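# Move shorts from hanger into basket, rehang hanger

## Task

Remove the shorts from their hanger and set them down inside the basket by lowering them, not dropping them: if the shorts, or a third or more of them, fall in from above the basket's rim, the task can fail even while a gripper still holds some of the cloth. Every part of the shorts must finish inside the basket, and cloth hanging out over the rim reduces the score. Put the hanger back on the rail. At the end, any other hangers must still be on the rail and the rack must be standing upright.

## Robot and tools

Robot: two arms, left_arm and right_arm, each with a two-finger parallel gripper. Bases in the scene frame: left_arm at (-0.043, +0.232, 0) m, right_arm at (-0.007, -0.284, 0) m, each turned only very slightly about z. A camera stand sits behind the arms; a loose object may occasionally get nudged by an outside push.

Frames: the scene frame has its origin at table-top height, midway between the nominal bases, +z up, +x out over the table, left_arm on +y (arm names do not match image sides). Each arm reports its end_effector_position (m) and end_effector_quat_wxyz in its own base frame. Fixed cameras and the table use the scene frame. Motion offsets use the axes of that arm's current Hand target. On the gripper, fingers point along +z and open/close along y; the reported position is the spot between the finger pads, just under 1 cm behind the tips.

execute_actions(actions, cameras): actions is a list of actions, each a table of 1 to 15 rows, one row per 1/30 s step; a short table repeats its final row until 15 steps pass. Every row is a single list of 14 numbers in [-1, 1] covering both arms: dx, dy, dz, rx, ry, rz, opening for left_arm, then the same seven for right_arm. The six pose numbers are an offset, not a pose: each row counts from the Hand target that held when that action began (rows do not chain), and each new action or call starts from the Hand target again, so repeating an offset moves further. Scale: 1.0 = 0.6 m for dx, dy, dz and 180 degrees for rx, ry, rz, which form one rotation vector. Opening is absolute: +1 fully open (about 87 mm between pads), +0.5 about 69, 0 about 43, -0.5 about 18, -1 closed. Sending six zeros re-requests the current Hand target. Always send each gripper the opening you want it to keep; a 0 there is a real command. cameras: list of names, ["all"], or [] for none; by default images come only with an empty actions list. An empty list also shows the scene number and task.

move(target, speed, blend, opening_speed, blocking, cameras): drives each gripper in a straight line. target is one 14-number row in the same layout and scale, or a list of up to 15 such rows; every row is an offset from the Hand targets at the move's start, not from the previous row. speed: m/s, 0.002 to 2.9, default 0.25 (rotation capped at twice that in rad/s), one value or one per row. blend: corner rounding in m for lists; 0 stops at each row. opening_speed: rate of opening change per second on the -1..+1 scale, at least 0.2. blocking=false returns after about 0.5 s while the move continues. All paths finish together, cap at 10 s, and ignore obstacles and the other arm. Faster moves lag, stray and hit harder. Route around an arm's own base rather than close past it.

wait(seconds 0 to 10): lets time pass holding the last commands. stop(): brakes a running move. zoom_image(camera, region [x0, y0, x1, y1] pixels, at most 504 by 504) magnifies the newest image of one camera: cam_head_left, cam_head_right, cam_high, cam_low (504x504), cam_left_wrist, cam_right_wrist (896x504). read_manual(section="licences") only gives licence text. finished_scene(scene) ends the scene permanently; scene is 1 or 2 and nothing else should be called in that reply.

Results: robot state per arm: end-effector pose, Hand target (the last commanded pose after clipping; next offsets start there), Joint positions (last value is grip 0 closed to 1 open), Joint velocities (may be omitted or marked within noise when still), joint torques (include arm weight; joints 1 to 3 wrap at ±28 N m), grip_measured on the command scale, Tool commands. A move adds a "move:" line: done, off_target, moving, held or fault, plus limits such as paced (pose clipped) or held (steps withheld). Done means at rest within 10 mm and 2 degrees; it does not tell you about contact. MOTOR HOT appears from 75 °C; at 90 °C the arm folds and idles for the rest of the scene.

Practical notes: orientation commands are clipped to 40 degrees from the current one per step. Grippers often rest short or low and may tilt, especially far out; check after each move and send the missing offset. To grip, command about 0.04 below the grip_measured value at first contact. Avoid letting the arms or grippers touch each other, never close one gripper on the other's fingers, do not strike the rack, rail or table hard, and do not press into things; to end a push, command the target back beyond the gripper. Keep the shorts held until they are low inside the basket, keep the rack upright, and keep everything on the table.

Each tool is called after "Call:" as a command line: name --argument value for each argument, lists and objects as JSON in quotes; but a table of rows of numbers goes row by row, as --pt "numbers of a row", without its own name.

## Session

Call:
execute_actions --actions '[]'

Scene clock: 0.00 s.
left_arm: end_effector_position=(+0.1464, +0.0000, +0.0785) grip_measured=+1.000 end_effector_quat_wxyz=(+0.383, +0.000, +0.924, +0.000) | right_arm: end_effector_position=(+0.1464, +0.0000, +0.0785) grip_measured=+0.969 end_effector_quat_wxyz=(+0.383, +0.000, +0.924, +0.000)
Joint positions: left_arm=[0 0.283 0.438 -0.94 0 0 1] | right_arm=[0 0.283 0.438 -0.94 0 0 0.984]
Joint velocities: within noise
Joint torques (N m): no reading
Heat: left arm: 38 °C; right arm: 40 °C.
Hand target: left_arm +0.1459, +0.0000, +0.0798; +0.382, +0.000, +0.924, +0.000 | right_arm +0.1468, +0.0000, +0.0807; +0.385, +0.000, +0.923, +0.000
Tool commands: left_gripper/opening=+1.0 right_gripper/opening=+1.0

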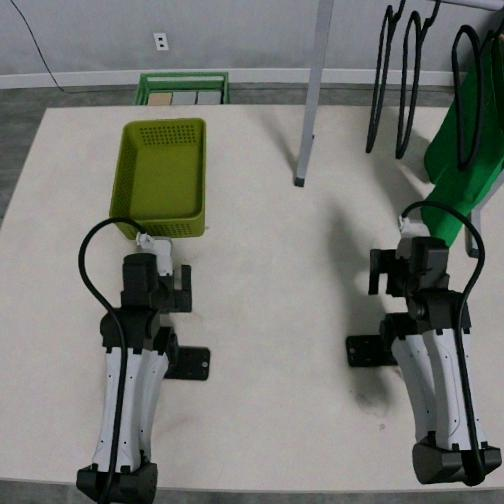

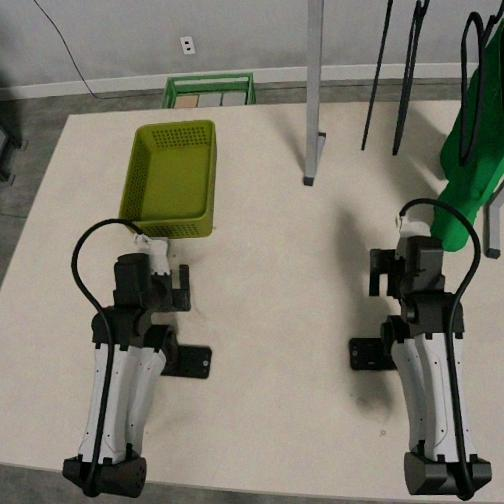

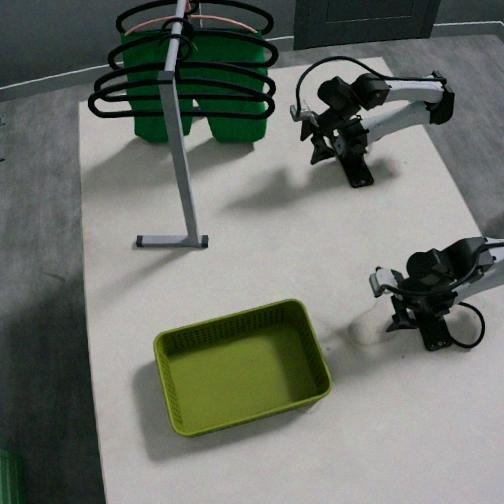

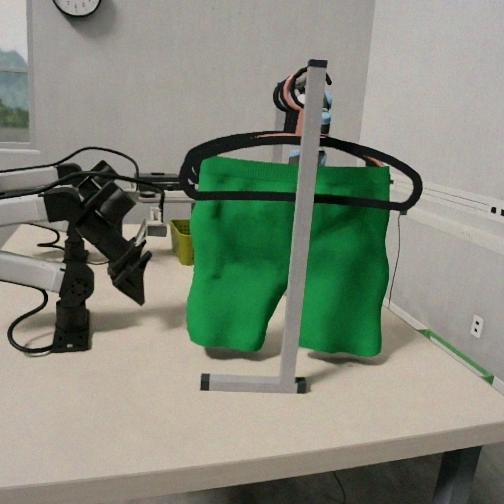

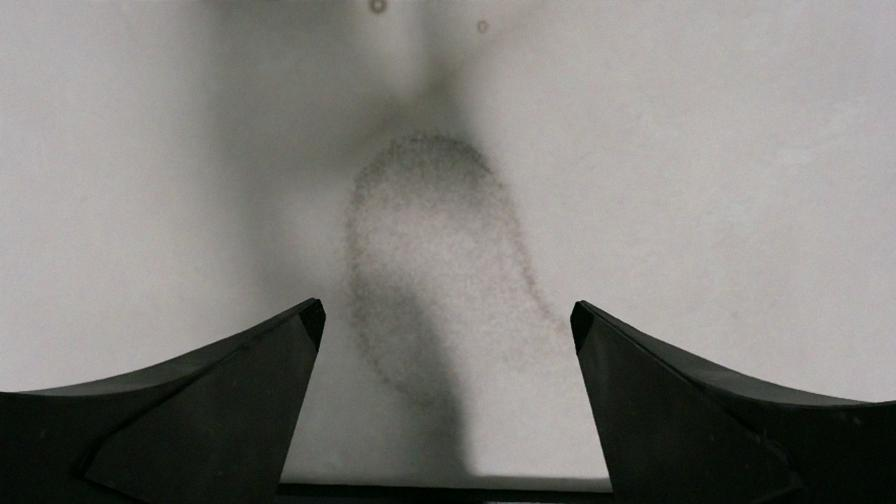

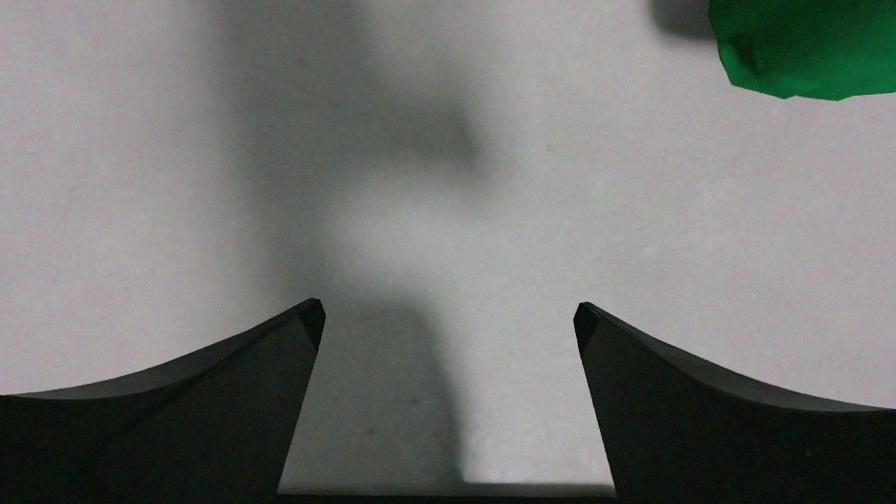

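Call:
zoom_image --camera "cam_high" --region '[70, 0, 310, 240]'

Call:
zoom_image --camera "cam_low" --region '[160, 40, 440, 320]'

Call:
zoom_image --camera "cam_head_left" --region '[290, 0, 504, 214]'

Call:
zoom_image --camera "cam_head_right" --region '[290, 0, 504, 260]'

Scaled by 2.100 from the camera's 504x504 image, which has a finer 720x720 frame.

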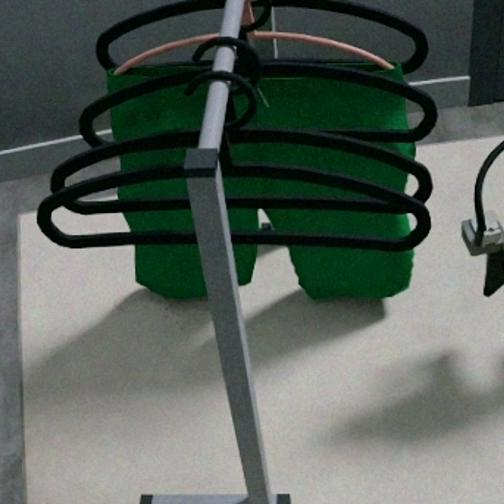

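Scaled by 1.800 from the camera's 504x504 image, which has a finer 720x720 frame.

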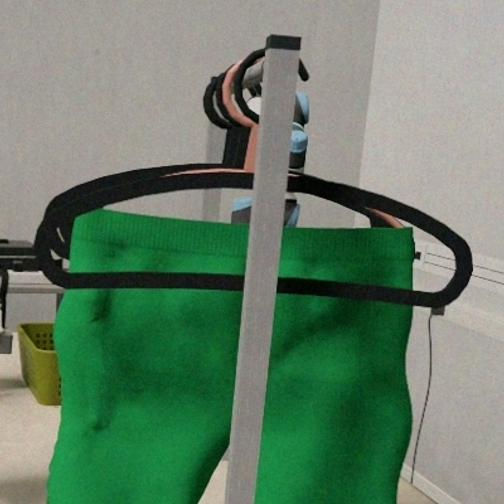

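Scaled by 2.355 from the camera's 504x504 image, which has a finer 720x720 frame.

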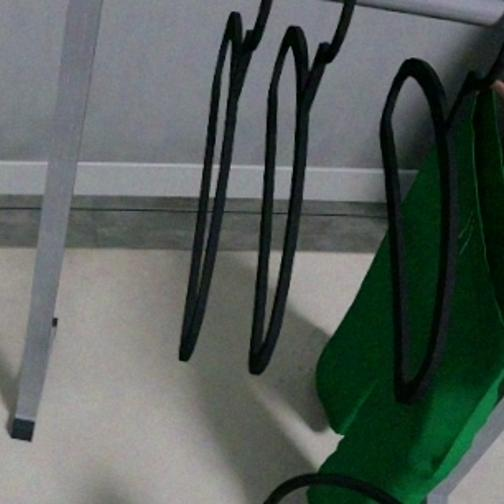

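Scaled by 1.938 from the camera's 504x504 image, which has a finer 720x720 frame.

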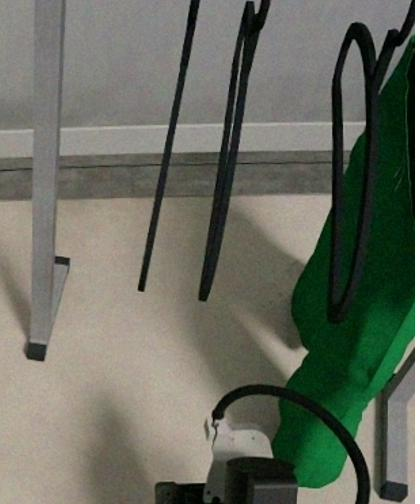

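Call:
move --target '[-0.559,-0.083,-0.196,0.363,-0.425,0.016,1,-0.353,0.167,-0.353,0,-0.472,0,1]' --speed 0.4 --cameras '["all"]'

Scene clock: 54.30 s.
left_arm: end_effector_position=(+0.2997, -0.0498, +0.4036) grip_measured=+1.000 end_effector_quat_wxyz=(+0.785, +0.166, +0.459, -0.381) | right_arm: end_effector_position=(+0.1470, +0.1017, +0.3798) grip_measured=+0.969 end_effector_quat_wxyz=(+0.849, -0.221, +0.446, +0.179)
Joint positions: left_arm=[0.392 1.178 0.641 1.565 0.913 -1.024 1] | right_arm=[0.551 0.02 0.516 0.037 -0.101 -0.193 0.984]
Joint torques (N m): left_arm=[-0.43 -2.11 4.82 0.66 -0.55 -0.17] | right_arm=[0.81 2.7 4.9 1.56 0.19 0.03]
Heat: left arm: 43 °C; right arm: 42 °C.
Hand target: left_arm +0.3002, -0.0498, +0.3998; +0.785, +0.211, +0.366, -0.453 | right_arm +0.1454, +0.1002, +0.3803; +0.907, +0.000, +0.421, +0.000
Off the commanded pose: left_arm 0.004 m, 14 deg | right_arm 0.002 m, 33 deg.
joint sent to its limit (left arm) — joint 4 (wrist pitch), upper limit. The joint targets are off in orientation, not in position.
joint sent to its limit (right arm) — joint 2 (shoulder), lower limit. The joint targets are off in orientation, not in position.
move: off_target (left_arm, right_arm)

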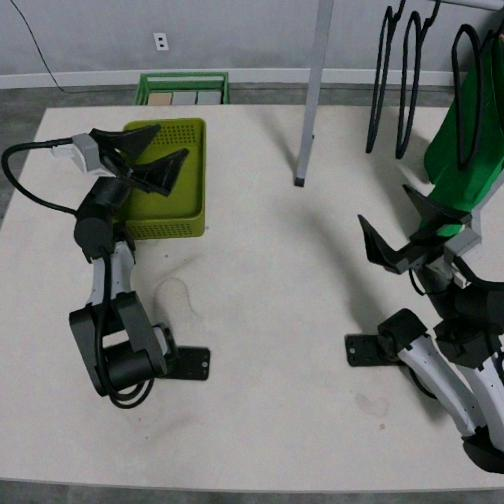

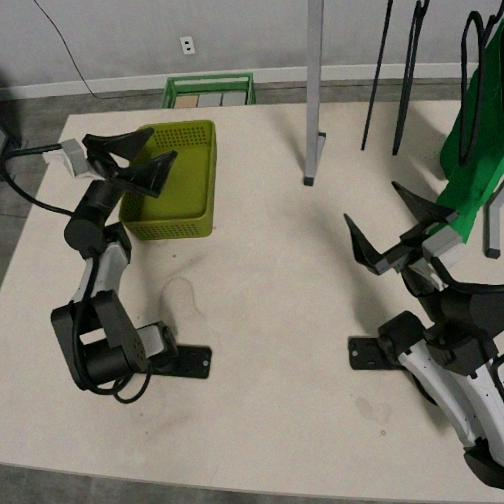

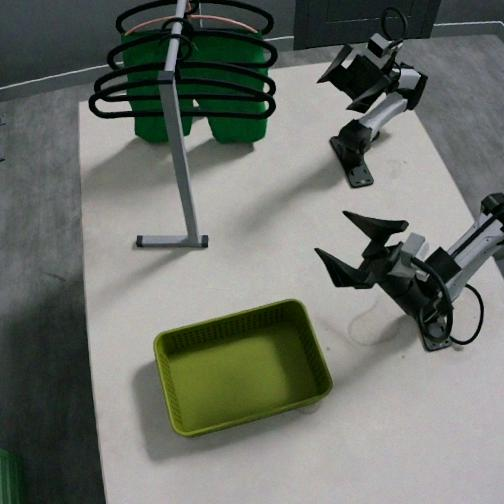

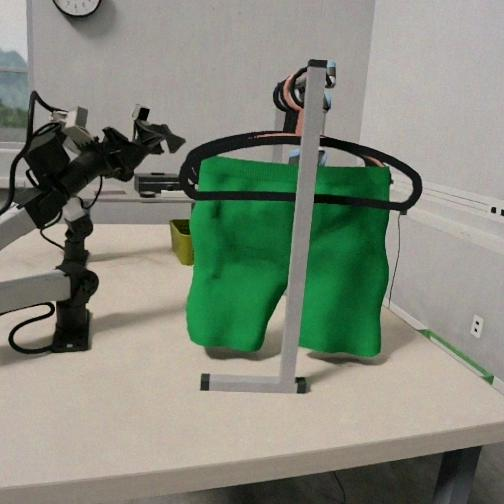

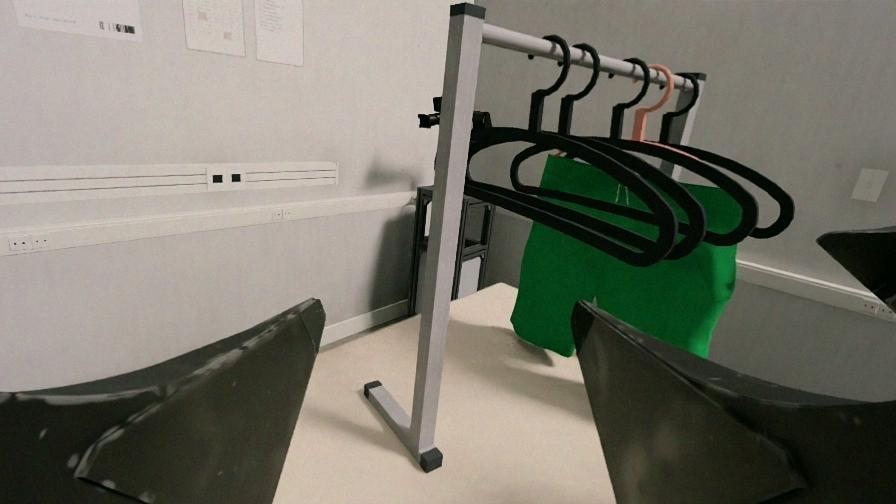

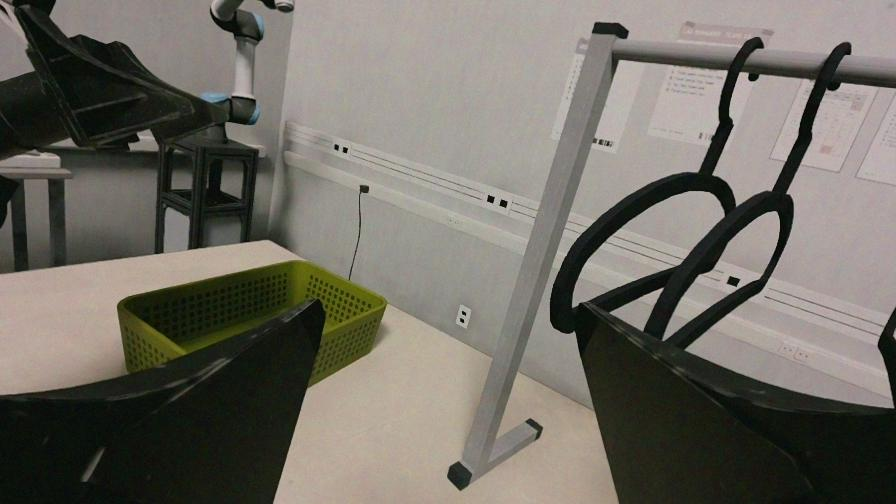

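Call:
zoom_image --camera "cam_left_wrist" --region '[440, 0, 820, 380]'

Scaled by 1.326 from the camera's 896x504 image, which has a finer 1280x720 frame.

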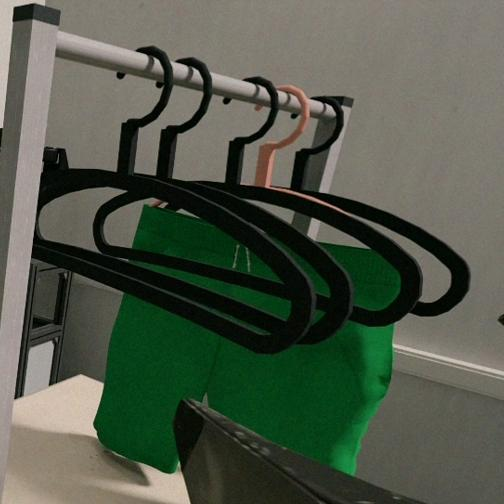

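Call:
move --target '[0,0,0,0,0,0,1,-0.116,-0.217,0.043,0,0.139,0,0]' --speed 0.4 --cameras '["cam_right_wrist"]'

Call:
zoom_image --camera "cam_right_wrist" --region '[392, 0, 896, 504]'

Scene clock: 80.63 s.
left_arm: end_effector_position=(+0.2998, -0.0498, +0.4037) grip_measured=+1.000 end_effector_quat_wxyz=(+0.785, +0.166, +0.459, -0.381) | right_arm: end_effector_position=(+0.1161, -0.0305, +0.4518) grip_measured=+0.000 end_effector_quat_wxyz=(+0.802, +0.001, +0.597, +0.003)
Joint positions: left_arm=[0.392 1.178 0.641 1.565 0.913 -1.024 1] | right_arm=[0.453 0.268 1.22 -0.631 0.43 -0.132 0.5]
Joint torques (N m): left_arm=[-0.47 -2.11 4.79 0.67 -0.54 -0.17] | right_arm=[0.87 7.01 4.75 1.48 0.08 0.13]
Heat: left arm: 41 °C; right arm: 42 °C.
Hand target: left_arm +0.3002, -0.0499, +0.3998; +0.785, +0.211, +0.366, -0.453 | right_arm +0.1202, -0.0300, +0.4500; +0.794, +0.000, +0.607, +0.000
Off the commanded pose: left_arm 0.004 m, 14 deg | right_arm 0.004 m, 2 deg.
shoulder posture changed (right arm): the wrist came as close to joint 1's axis as it can, and the arm is now in the other of its two shoulder postures.
joint sent to its limit (left arm) — joint 4 (wrist pitch), upper limit. The joint targets are off in orientation, not in position.
move: off_target (left_arm)
Images, in order (width x height): cam_right_wrist 896x504.

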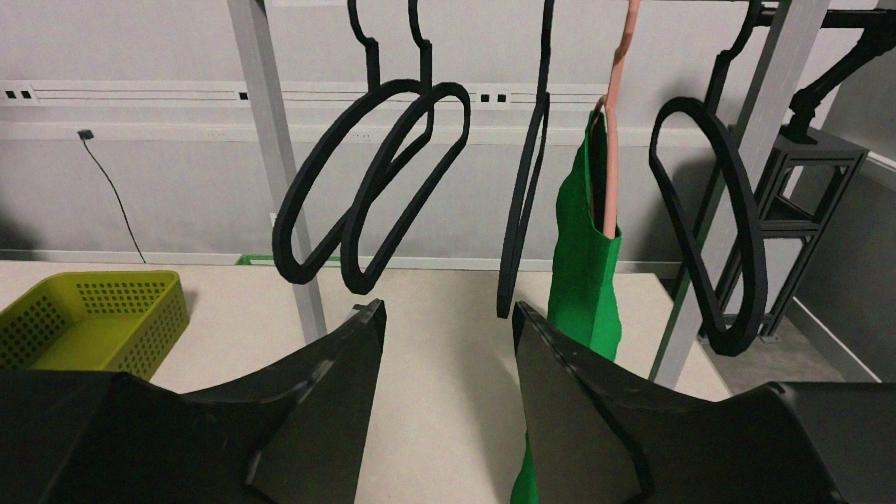

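Scaled by 1.000.

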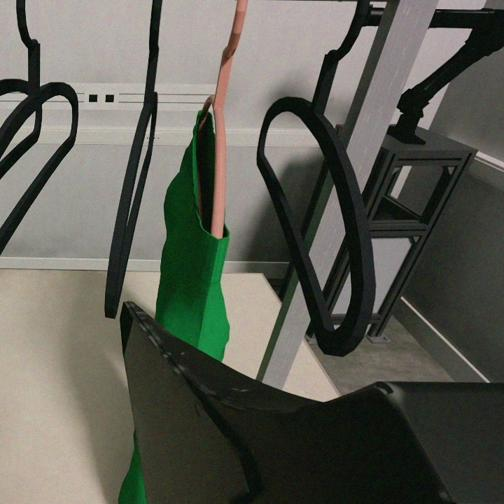

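Call:
move --pt "0 0 0 0 0 0 1 0.035 0.05 0.129 0 0.306 0 -0.2" --pt "0 0 0 0 0 0 1 0.029 -0.158 0.139 0.085 0.306 0.019 -0.2" --speed 0.3 --blend '[0.03,0]' --cameras '["cam_right_wrist","cam_left_wrist","cam_low"]'

Scene clock: 150.53 s.
left_arm: end_effector_position=(+0.2998, -0.0498, +0.4037) grip_measured=+1.000 end_effector_quat_wxyz=(+0.785, +0.166, +0.459, -0.381) | right_arm: end_effector_position=(+0.2090, -0.1281, +0.4541) grip_measured=-0.200 end_effector_quat_wxyz=(+0.498, +0.127, +0.852, -0.100)
Joint positions: left_arm=[0.392 1.178 0.641 1.565 0.913 -1.024 1] | right_arm=[-0.766 1.403 2.422 -1.563 -0.365 -0.263 0.4]
Joint torques (N m): left_arm=[-0.47 -2.14 4.79 0.67 -0.55 -0.17] | right_arm=[-0.5 -1.59 4.22 1.69 -0.23 0.02]
Heat: left arm: 40 °C; right arm: 45 °C.
Hand target: left_arm +0.3002, -0.0499, +0.3998; +0.785, +0.211, +0.366, -0.453 | right_arm +0.2052, -0.1248, +0.4551; +0.417, +0.119, +0.899, -0.055
Off the commanded pose: left_arm 0.004 m, 14 deg | right_arm 0.005 m, 12 deg.
shoulder posture changed (right arm): the wrist came as close to joint 1's axis as it can, and the arm is now in the other of its two shoulder postures.
joint sent to its limit (left arm) — joint 4 (wrist pitch), upper limit. The joint targets are off in orientation, not in position.
joint sent to its limit (right arm) — joint 4 (wrist pitch), lower limit. The joint targets are off in orientation, not in position.
move: off_target (left_arm, right_arm)
Images, in order (width x height): cam_low 504x504, cam_left_wrist 896x504, cam_right_wrist 896x504.

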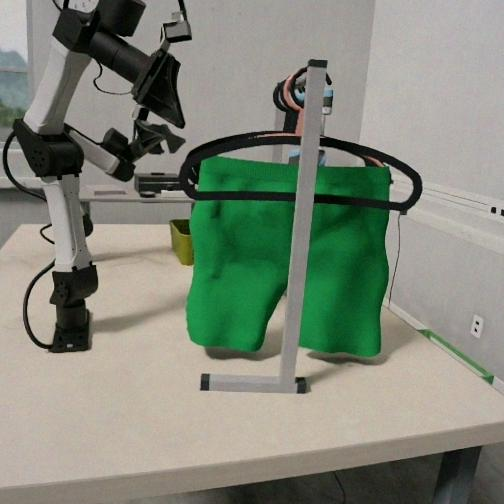

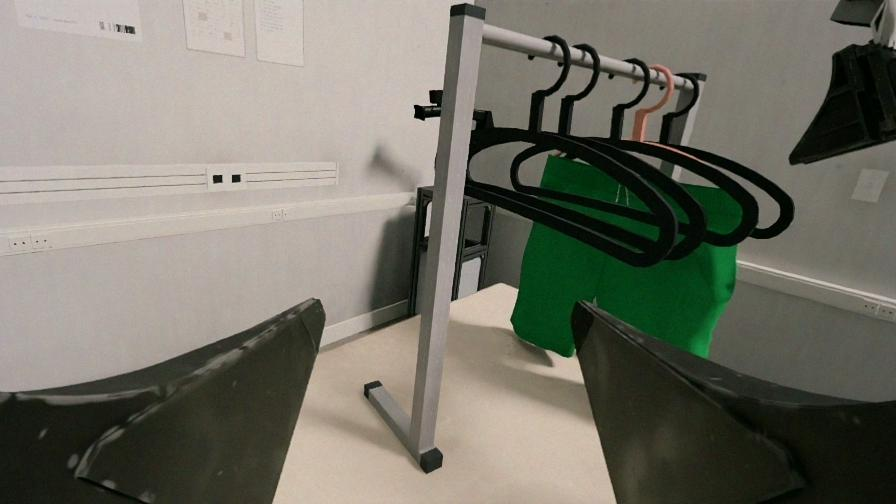

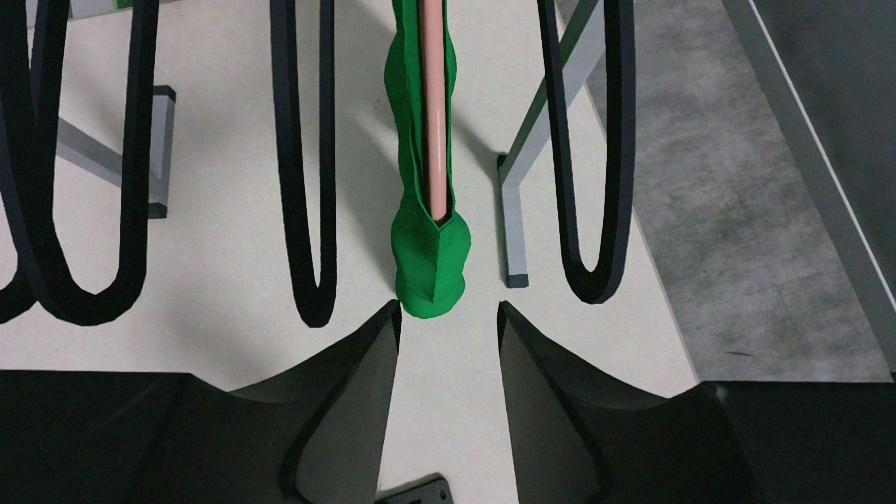

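Call:
move --target '[0,0,0,0,0,0,1,0.070,-0.009,0.134,0,0,0,0.1]' --speed 0.15 --cameras '["cam_right_wrist","cam_left_wrist","cam_low"]'

Scene clock: 169.43 s.
left_arm: end_effector_position=(+0.2998, -0.0498, +0.4037) grip_measured=+1.000 end_effector_quat_wxyz=(+0.785, +0.166, +0.459, -0.381) | right_arm: end_effector_position=(+0.2376, -0.1389, +0.3675) grip_measured=+0.100 end_effector_quat_wxyz=(+0.410, +0.127, +0.902, -0.043)
Joint positions: left_arm=[0.392 1.178 0.641 1.565 0.913 -1.024 1] | right_arm=[-0.702 1.36 2.002 -1.416 -0.337 -0.279 0.55]
Joint torques (N m): left_arm=[-0.47 -2.13 4.78 0.67 -0.55 -0.17] | right_arm=[0.87 -3.75 4.57 1.8 -0.01 0.02]
Heat: left arm: 40 °C; right arm: 44 °C.
Hand target: left_arm +0.3002, -0.0499, +0.3998; +0.785, +0.211, +0.366, -0.453 | right_arm +0.2369, -0.1388, +0.3711; +0.417, +0.119, +0.899, -0.055
Off the commanded pose: left_arm 0.004 m, 14 deg | right_arm 0.004 m, 2 deg.
joint sent to its limit (left arm) — joint 4 (wrist pitch), upper limit. The joint targets are off in orientation, not in position.
move: off_target (left_arm)
Images, in order (width x height): cam_low 504x504, cam_left_wrist 896x504, cam_right_wrist 896x504.

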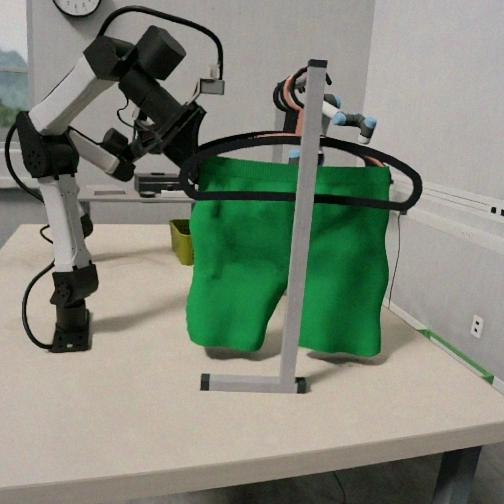

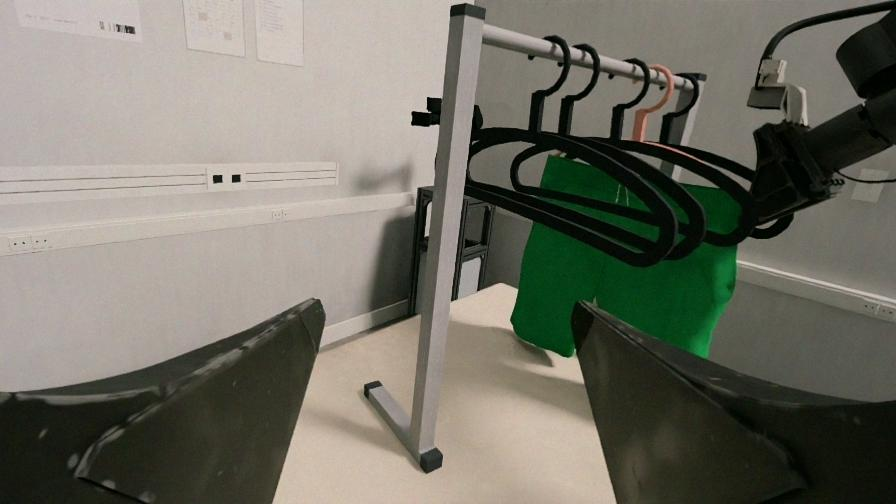

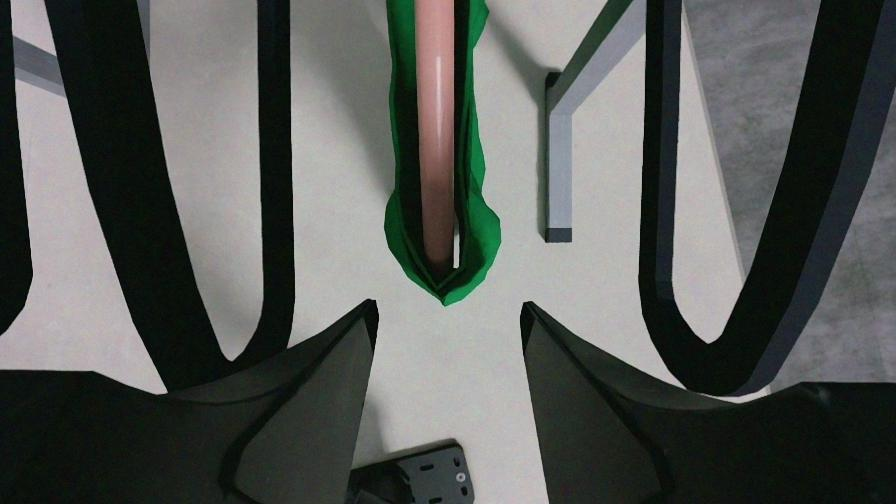

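Call:
move --pt "0 0 0 0 0 0 1 -0.0195 0.003 0.023 0 0 0 0.1" --pt "0 0 0 0 0 0 1 -0.0195 0.003 0.023 0 0 0 -1" --speed 0.1 --opening_speed 1.5 --cameras '["cam_right_wrist","cam_low"]'

Scene clock: 180.83 s.
left_arm: end_effector_position=(+0.2998, -0.0498, +0.4037) grip_measured=+1.000 end_effector_quat_wxyz=(+0.785, +0.166, +0.459, -0.381) | right_arm: end_effector_position=(+0.2504, -0.1394, +0.3654) grip_measured=-0.731 end_effector_quat_wxyz=(+0.408, +0.119, +0.904, -0.048)
Joint positions: left_arm=[0.392 1.178 0.641 1.565 0.913 -1.024 1] | right_arm=[-0.653 1.381 2.002 -1.385 -0.299 -0.262 0.135]
Joint torques (N m): left_arm=[-0.47 -2.13 4.78 0.67 -0.55 -0.17] | right_arm=[0.81 -2.14 7.01 1.82 -0.02 0.19]
Heat: left arm: 40 °C; right arm: 45 °C.
Hand target: left_arm +0.3002, -0.0499, +0.3998; +0.785, +0.211, +0.366, -0.453 | right_arm +0.2548, -0.1419, +0.3712; +0.417, +0.119, +0.899, -0.055
Off the commanded pose: left_arm 0.004 m, 14 deg | right_arm 0.008 m, 1 deg.
joint sent to its limit (left arm) — joint 4 (wrist pitch), upper limit. The joint targets are off in orientation, not in position.
move: off_target (left_arm)
Images, in order (width x height): cam_low 504x504, cam_right_wrist 896x504.

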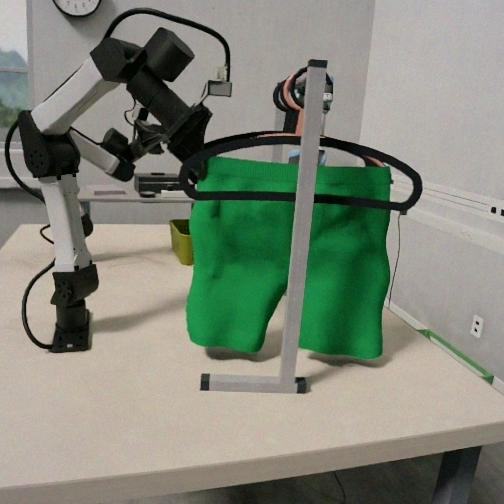

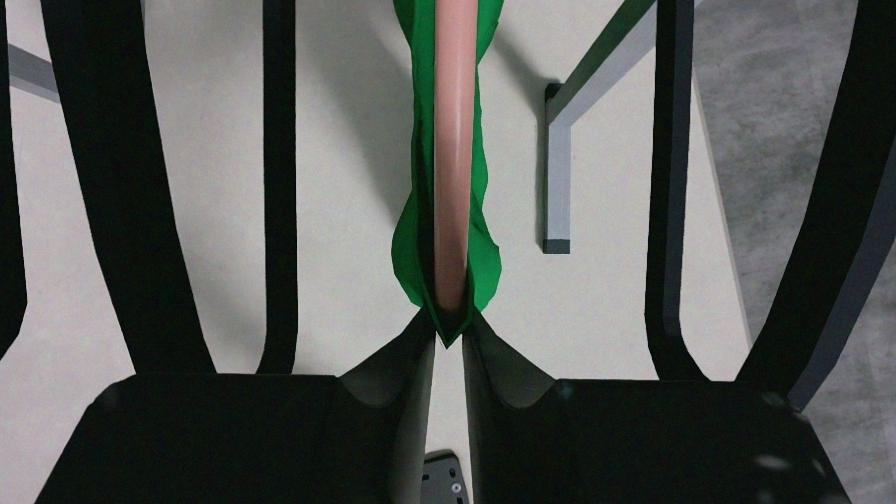

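Call:
move --pt "0 0 0 0 0 0 1 -0.0195 0.003 0.023 0 0 0 0.1" --pt "0 0 0 0 0 0 1 0.027 0.002 0.043 0 0 0 0.1" --pt "0 0 0 0 0 0 1 0.027 0.002 0.043 0 0 0 -1" --speed 0.1 --opening_speed 1.5 --cameras '["cam_right_wrist","cam_low"]'

Scene clock: 191.13 s.
left_arm: end_effector_position=(+0.2998, -0.0498, +0.4037) grip_measured=+1.000 end_effector_quat_wxyz=(+0.785, +0.166, +0.459, -0.381) | right_arm: end_effector_position=(+0.2656, -0.1413, +0.3392) grip_measured=-0.728 end_effector_quat_wxyz=(+0.410, +0.119, +0.903, -0.049)
Joint positions: left_arm=[0.392 1.178 0.641 1.565 0.913 -1.024 1] | right_arm=[-0.615 1.334 1.817 -1.237 -0.273 -0.236 0.136]
Joint torques (N m): left_arm=[-0.47 -2.11 4.79 0.67 -0.54 -0.17] | right_arm=[-0.46 -4.14 5.08 1.84 -0.1 0.09]
Heat: left arm: 40 °C; right arm: 45 °C.
Hand target: left_arm +0.3002, -0.0499, +0.3998; +0.785, +0.211, +0.366, -0.453 | right_arm +0.2641, -0.1431, +0.3421; +0.417, +0.119, +0.899, -0.055
Off the commanded pose: left_arm 0.004 m, 14 deg | right_arm 0.004 m, 1 deg.
joint sent to its limit (left arm) — joint 4 (wrist pitch), upper limit. The joint targets are off in orientation, not in position.
move: off_target (left_arm)
Images, in order (width x height): cam_low 504x504, cam_right_wrist 896x504.

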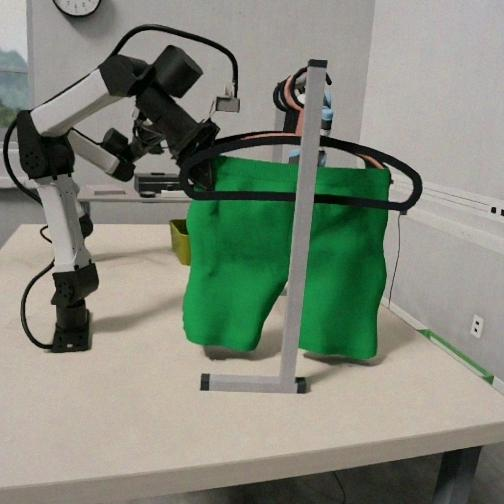

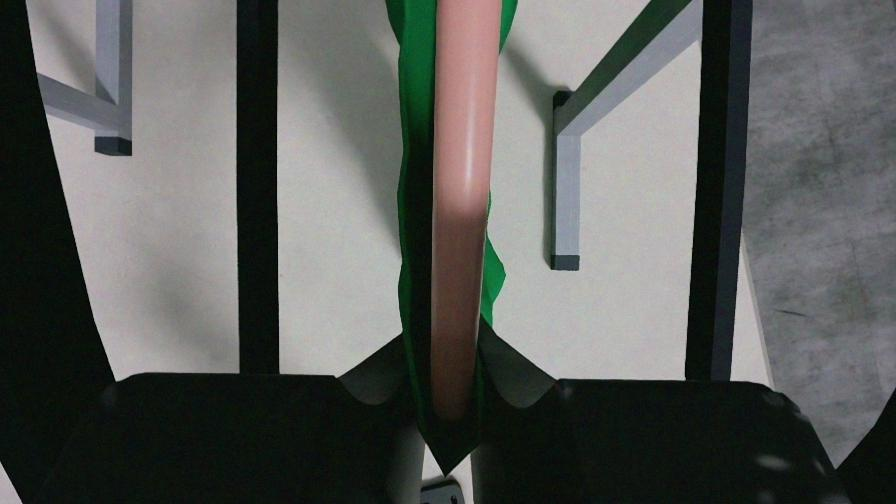

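Call:
move --pt "0 0 0 0 0 0 1 0 0 0 0 0 0 0.1" --pt "0 0 0 0 0 0 1 0.027 -0.004 -0.022 0 0 0 0.1" --pt "0 0 0 0 0 0 1 0.027 -0.004 -0.022 0 0 0 -1" --speed 0.1 --opening_speed 1.5 --cameras '["cam_right_wrist","cam_low"]'

Scene clock: 203.07 s.
left_arm: end_effector_position=(+0.2998, -0.0498, +0.4037) grip_measured=+1.000 end_effector_quat_wxyz=(+0.785, +0.166, +0.459, -0.381) | right_arm: end_effector_position=(+0.2453, -0.1410, +0.3376) grip_measured=-0.946 end_effector_quat_wxyz=(+0.414, +0.123, +0.900, -0.055)
Joint positions: left_arm=[0.392 1.178 0.641 1.565 0.913 -1.024 1] | right_arm=[-0.668 1.266 1.758 -1.243 -0.3 -0.265 0.027]
Joint torques (N m): left_arm=[-0.46 -2.13 4.78 0.66 -0.54 -0.17] | right_arm=[-0.4 -3.22 5.2 1.73 -0.24 0.02]
Heat: left arm: 40 °C; right arm: 47 °C.
Hand target: left_arm +0.3002, -0.0499, +0.3998; +0.785, +0.211, +0.366, -0.453 | right_arm +0.2436, -0.1400, +0.3383; +0.417, +0.119, +0.899, -0.055
Off the commanded pose: left_arm 0.004 m, 14 deg | right_arm 0.002 m, 1 deg.
joint sent to its limit (left arm) — joint 4 (wrist pitch), upper limit. The joint targets are off in orientation, not in position.
move: off_target (left_arm)
Images, in order (width x height): cam_low 504x504, cam_right_wrist 896x504.

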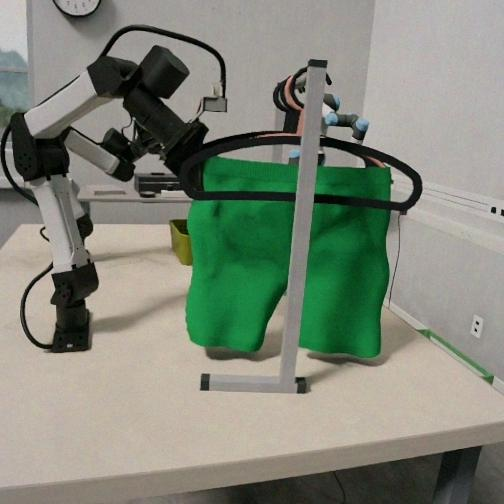

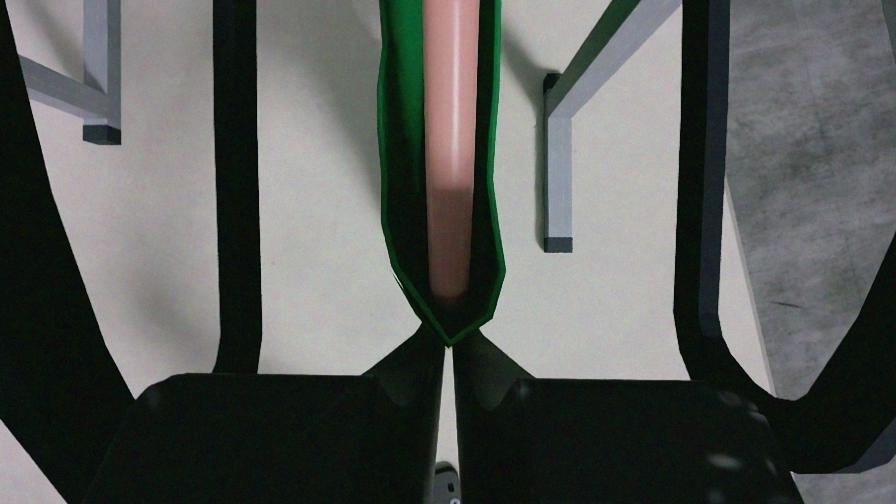

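Call:
move --pt "0 0 0 0 0 0 1 0.044 -0.004 -0.052 0 0 0 -1" --pt "0 0 0 0 0 0 1 0.133 -0.004 0.023 0 0 0 -1" --speed 0.12 --blend '[0.01,0]' --cameras '["cam_right_wrist","cam_low","cam_left_wrist"]'

Scene clock: 209.43 s.
left_arm: end_effector_position=(+0.2998, -0.0498, +0.4037) grip_measured=+1.000 end_effector_quat_wxyz=(+0.785, +0.166, +0.459, -0.381) | right_arm: end_effector_position=(+0.2157, -0.1366, +0.2879) grip_measured=-0.973 end_effector_quat_wxyz=(+0.452, +0.105, +0.883, -0.069)
Joint positions: left_arm=[0.392 1.178 0.641 1.565 0.913 -1.024 1] | right_arm=[-0.795 0.994 1.325 -1.022 -0.421 -0.359 0.013]
Joint torques (N m): left_arm=[-0.46 -2.11 4.79 0.67 -0.55 -0.17] | right_arm=[-0.4 -0.79 4.6 1.15 0.04 0.03]
Heat: left arm: 40 °C; right arm: 46 °C.
Hand target: left_arm +0.3002, -0.0499, +0.3998; +0.785, +0.211, +0.366, -0.453 | right_arm +0.2035, -0.1317, +0.2684; +0.417, +0.119, +0.899, -0.055
Off the commanded pose: left_arm 0.004 m, 14 deg | right_arm 0.023 m, 5 deg.
joint sent to its limit (left arm) — joint 4 (wrist pitch), upper limit. The joint targets are off in orientation, not in position.
move: off_target (left_arm, right_arm)
Images, in order (width x height): cam_low 504x504, cam_left_wrist 896x504, cam_right_wrist 896x504.

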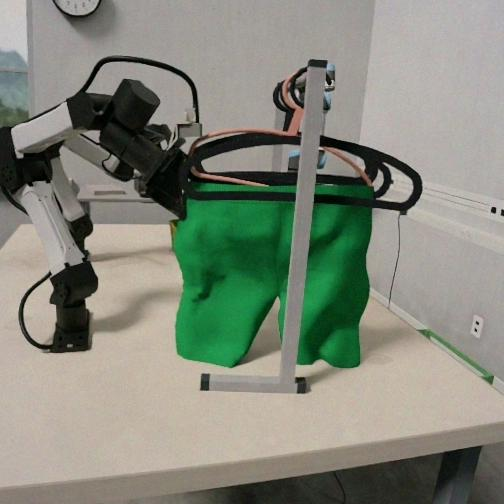

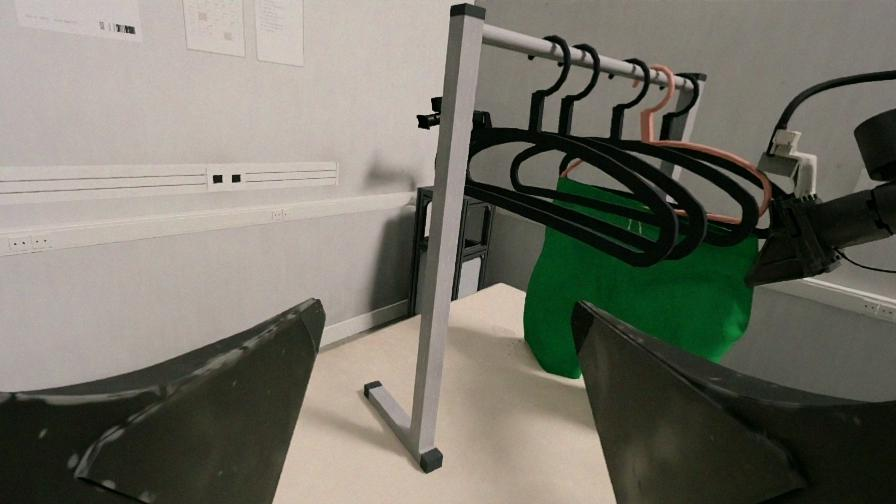

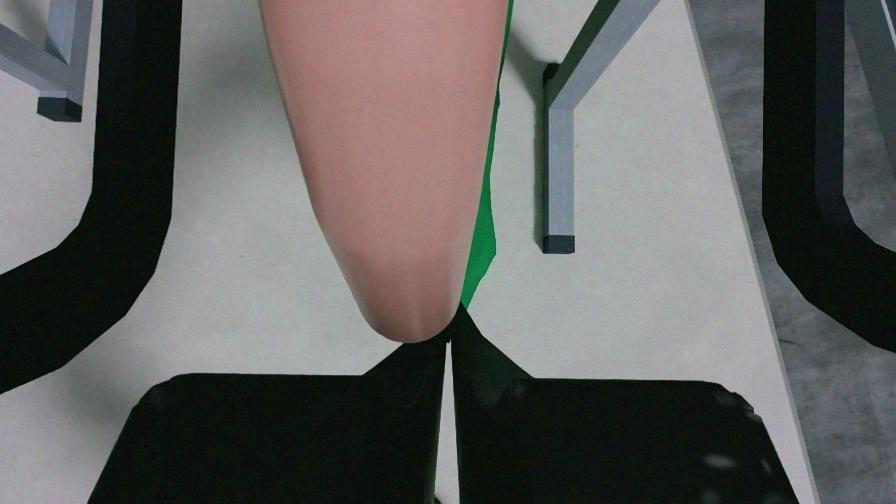

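Call:
move --target '[0,0,0,0,0,0,1,0.063,0.006,-0.058,0.0636,0,0.0538,-1]' --speed 0.12 --cameras '["cam_right_wrist","cam_low","cam_left_wrist","cam_high"]'

Scene clock: 221.90 s.
left_arm: end_effector_position=(+0.2998, -0.0498, +0.4037) grip_measured=+1.000 end_effector_quat_wxyz=(+0.785, +0.166, +0.459, -0.381) | right_arm: end_effector_position=(+0.1568, -0.1151, +0.2618) grip_measured=-0.974 end_effector_quat_wxyz=(+0.405, +0.230, +0.879, -0.106)
Joint positions: left_arm=[0.392 1.178 0.641 1.565 0.913 -1.024 1] | right_arm=[-0.777 0.795 1.215 -1.144 -0.201 -0.174 0.013]
Joint torques (N m): left_arm=[-0.47 -2.13 4.79 0.67 -0.54 -0.16] | right_arm=[0.18 -0.12 5.89 1.76 0.03 0.21]
Heat: left arm: 40 °C; right arm: 45 °C.
Hand target: left_arm +0.3002, -0.0499, +0.3998; +0.785, +0.211, +0.366, -0.453 | right_arm +0.1552, -0.1149, +0.2621; +0.407, +0.235, +0.876, -0.109
Off the commanded pose: left_arm 0.004 m, 14 deg | right_arm 0.002 m, 1 deg.
joint sent to its limit (left arm) — joint 4 (wrist pitch), upper limit. The joint targets are off in orientation, not in position.
move: off_target (left_arm)
Images, in order (width x height): cam_high 504x504, cam_low 504x504, cam_left_wrist 896x504, cam_right_wrist 896x504.

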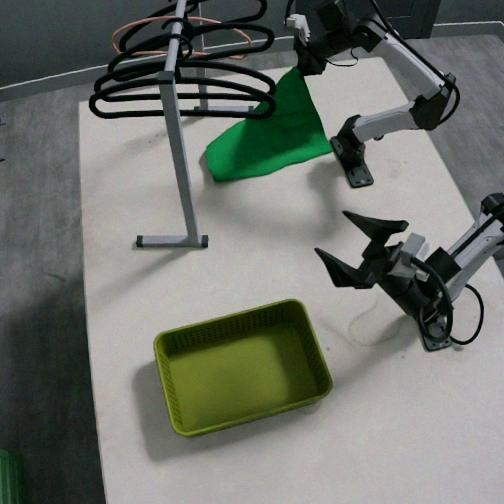

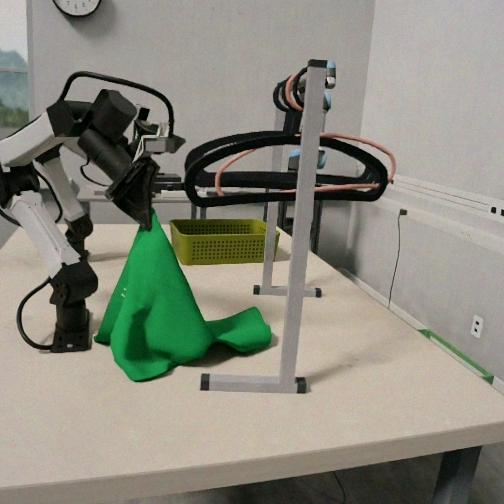

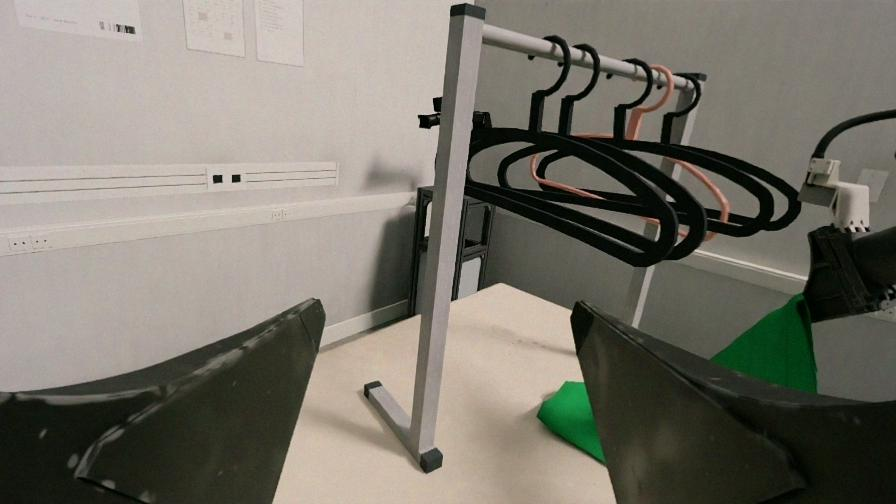

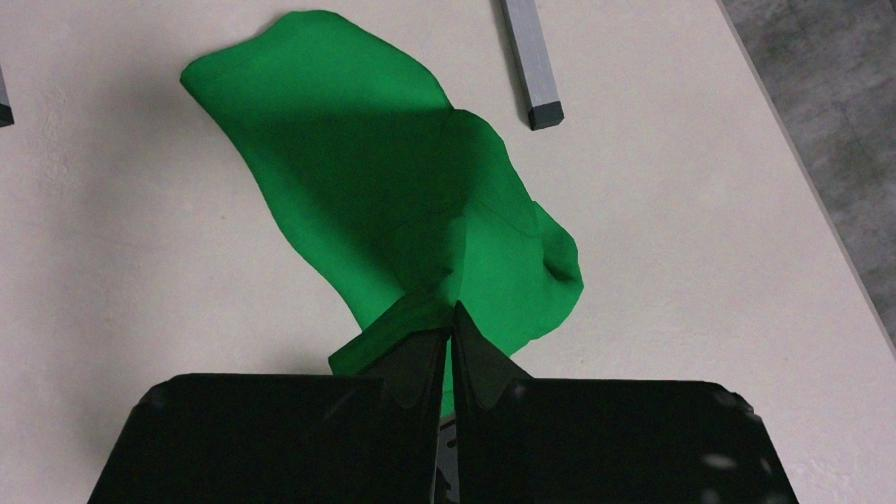

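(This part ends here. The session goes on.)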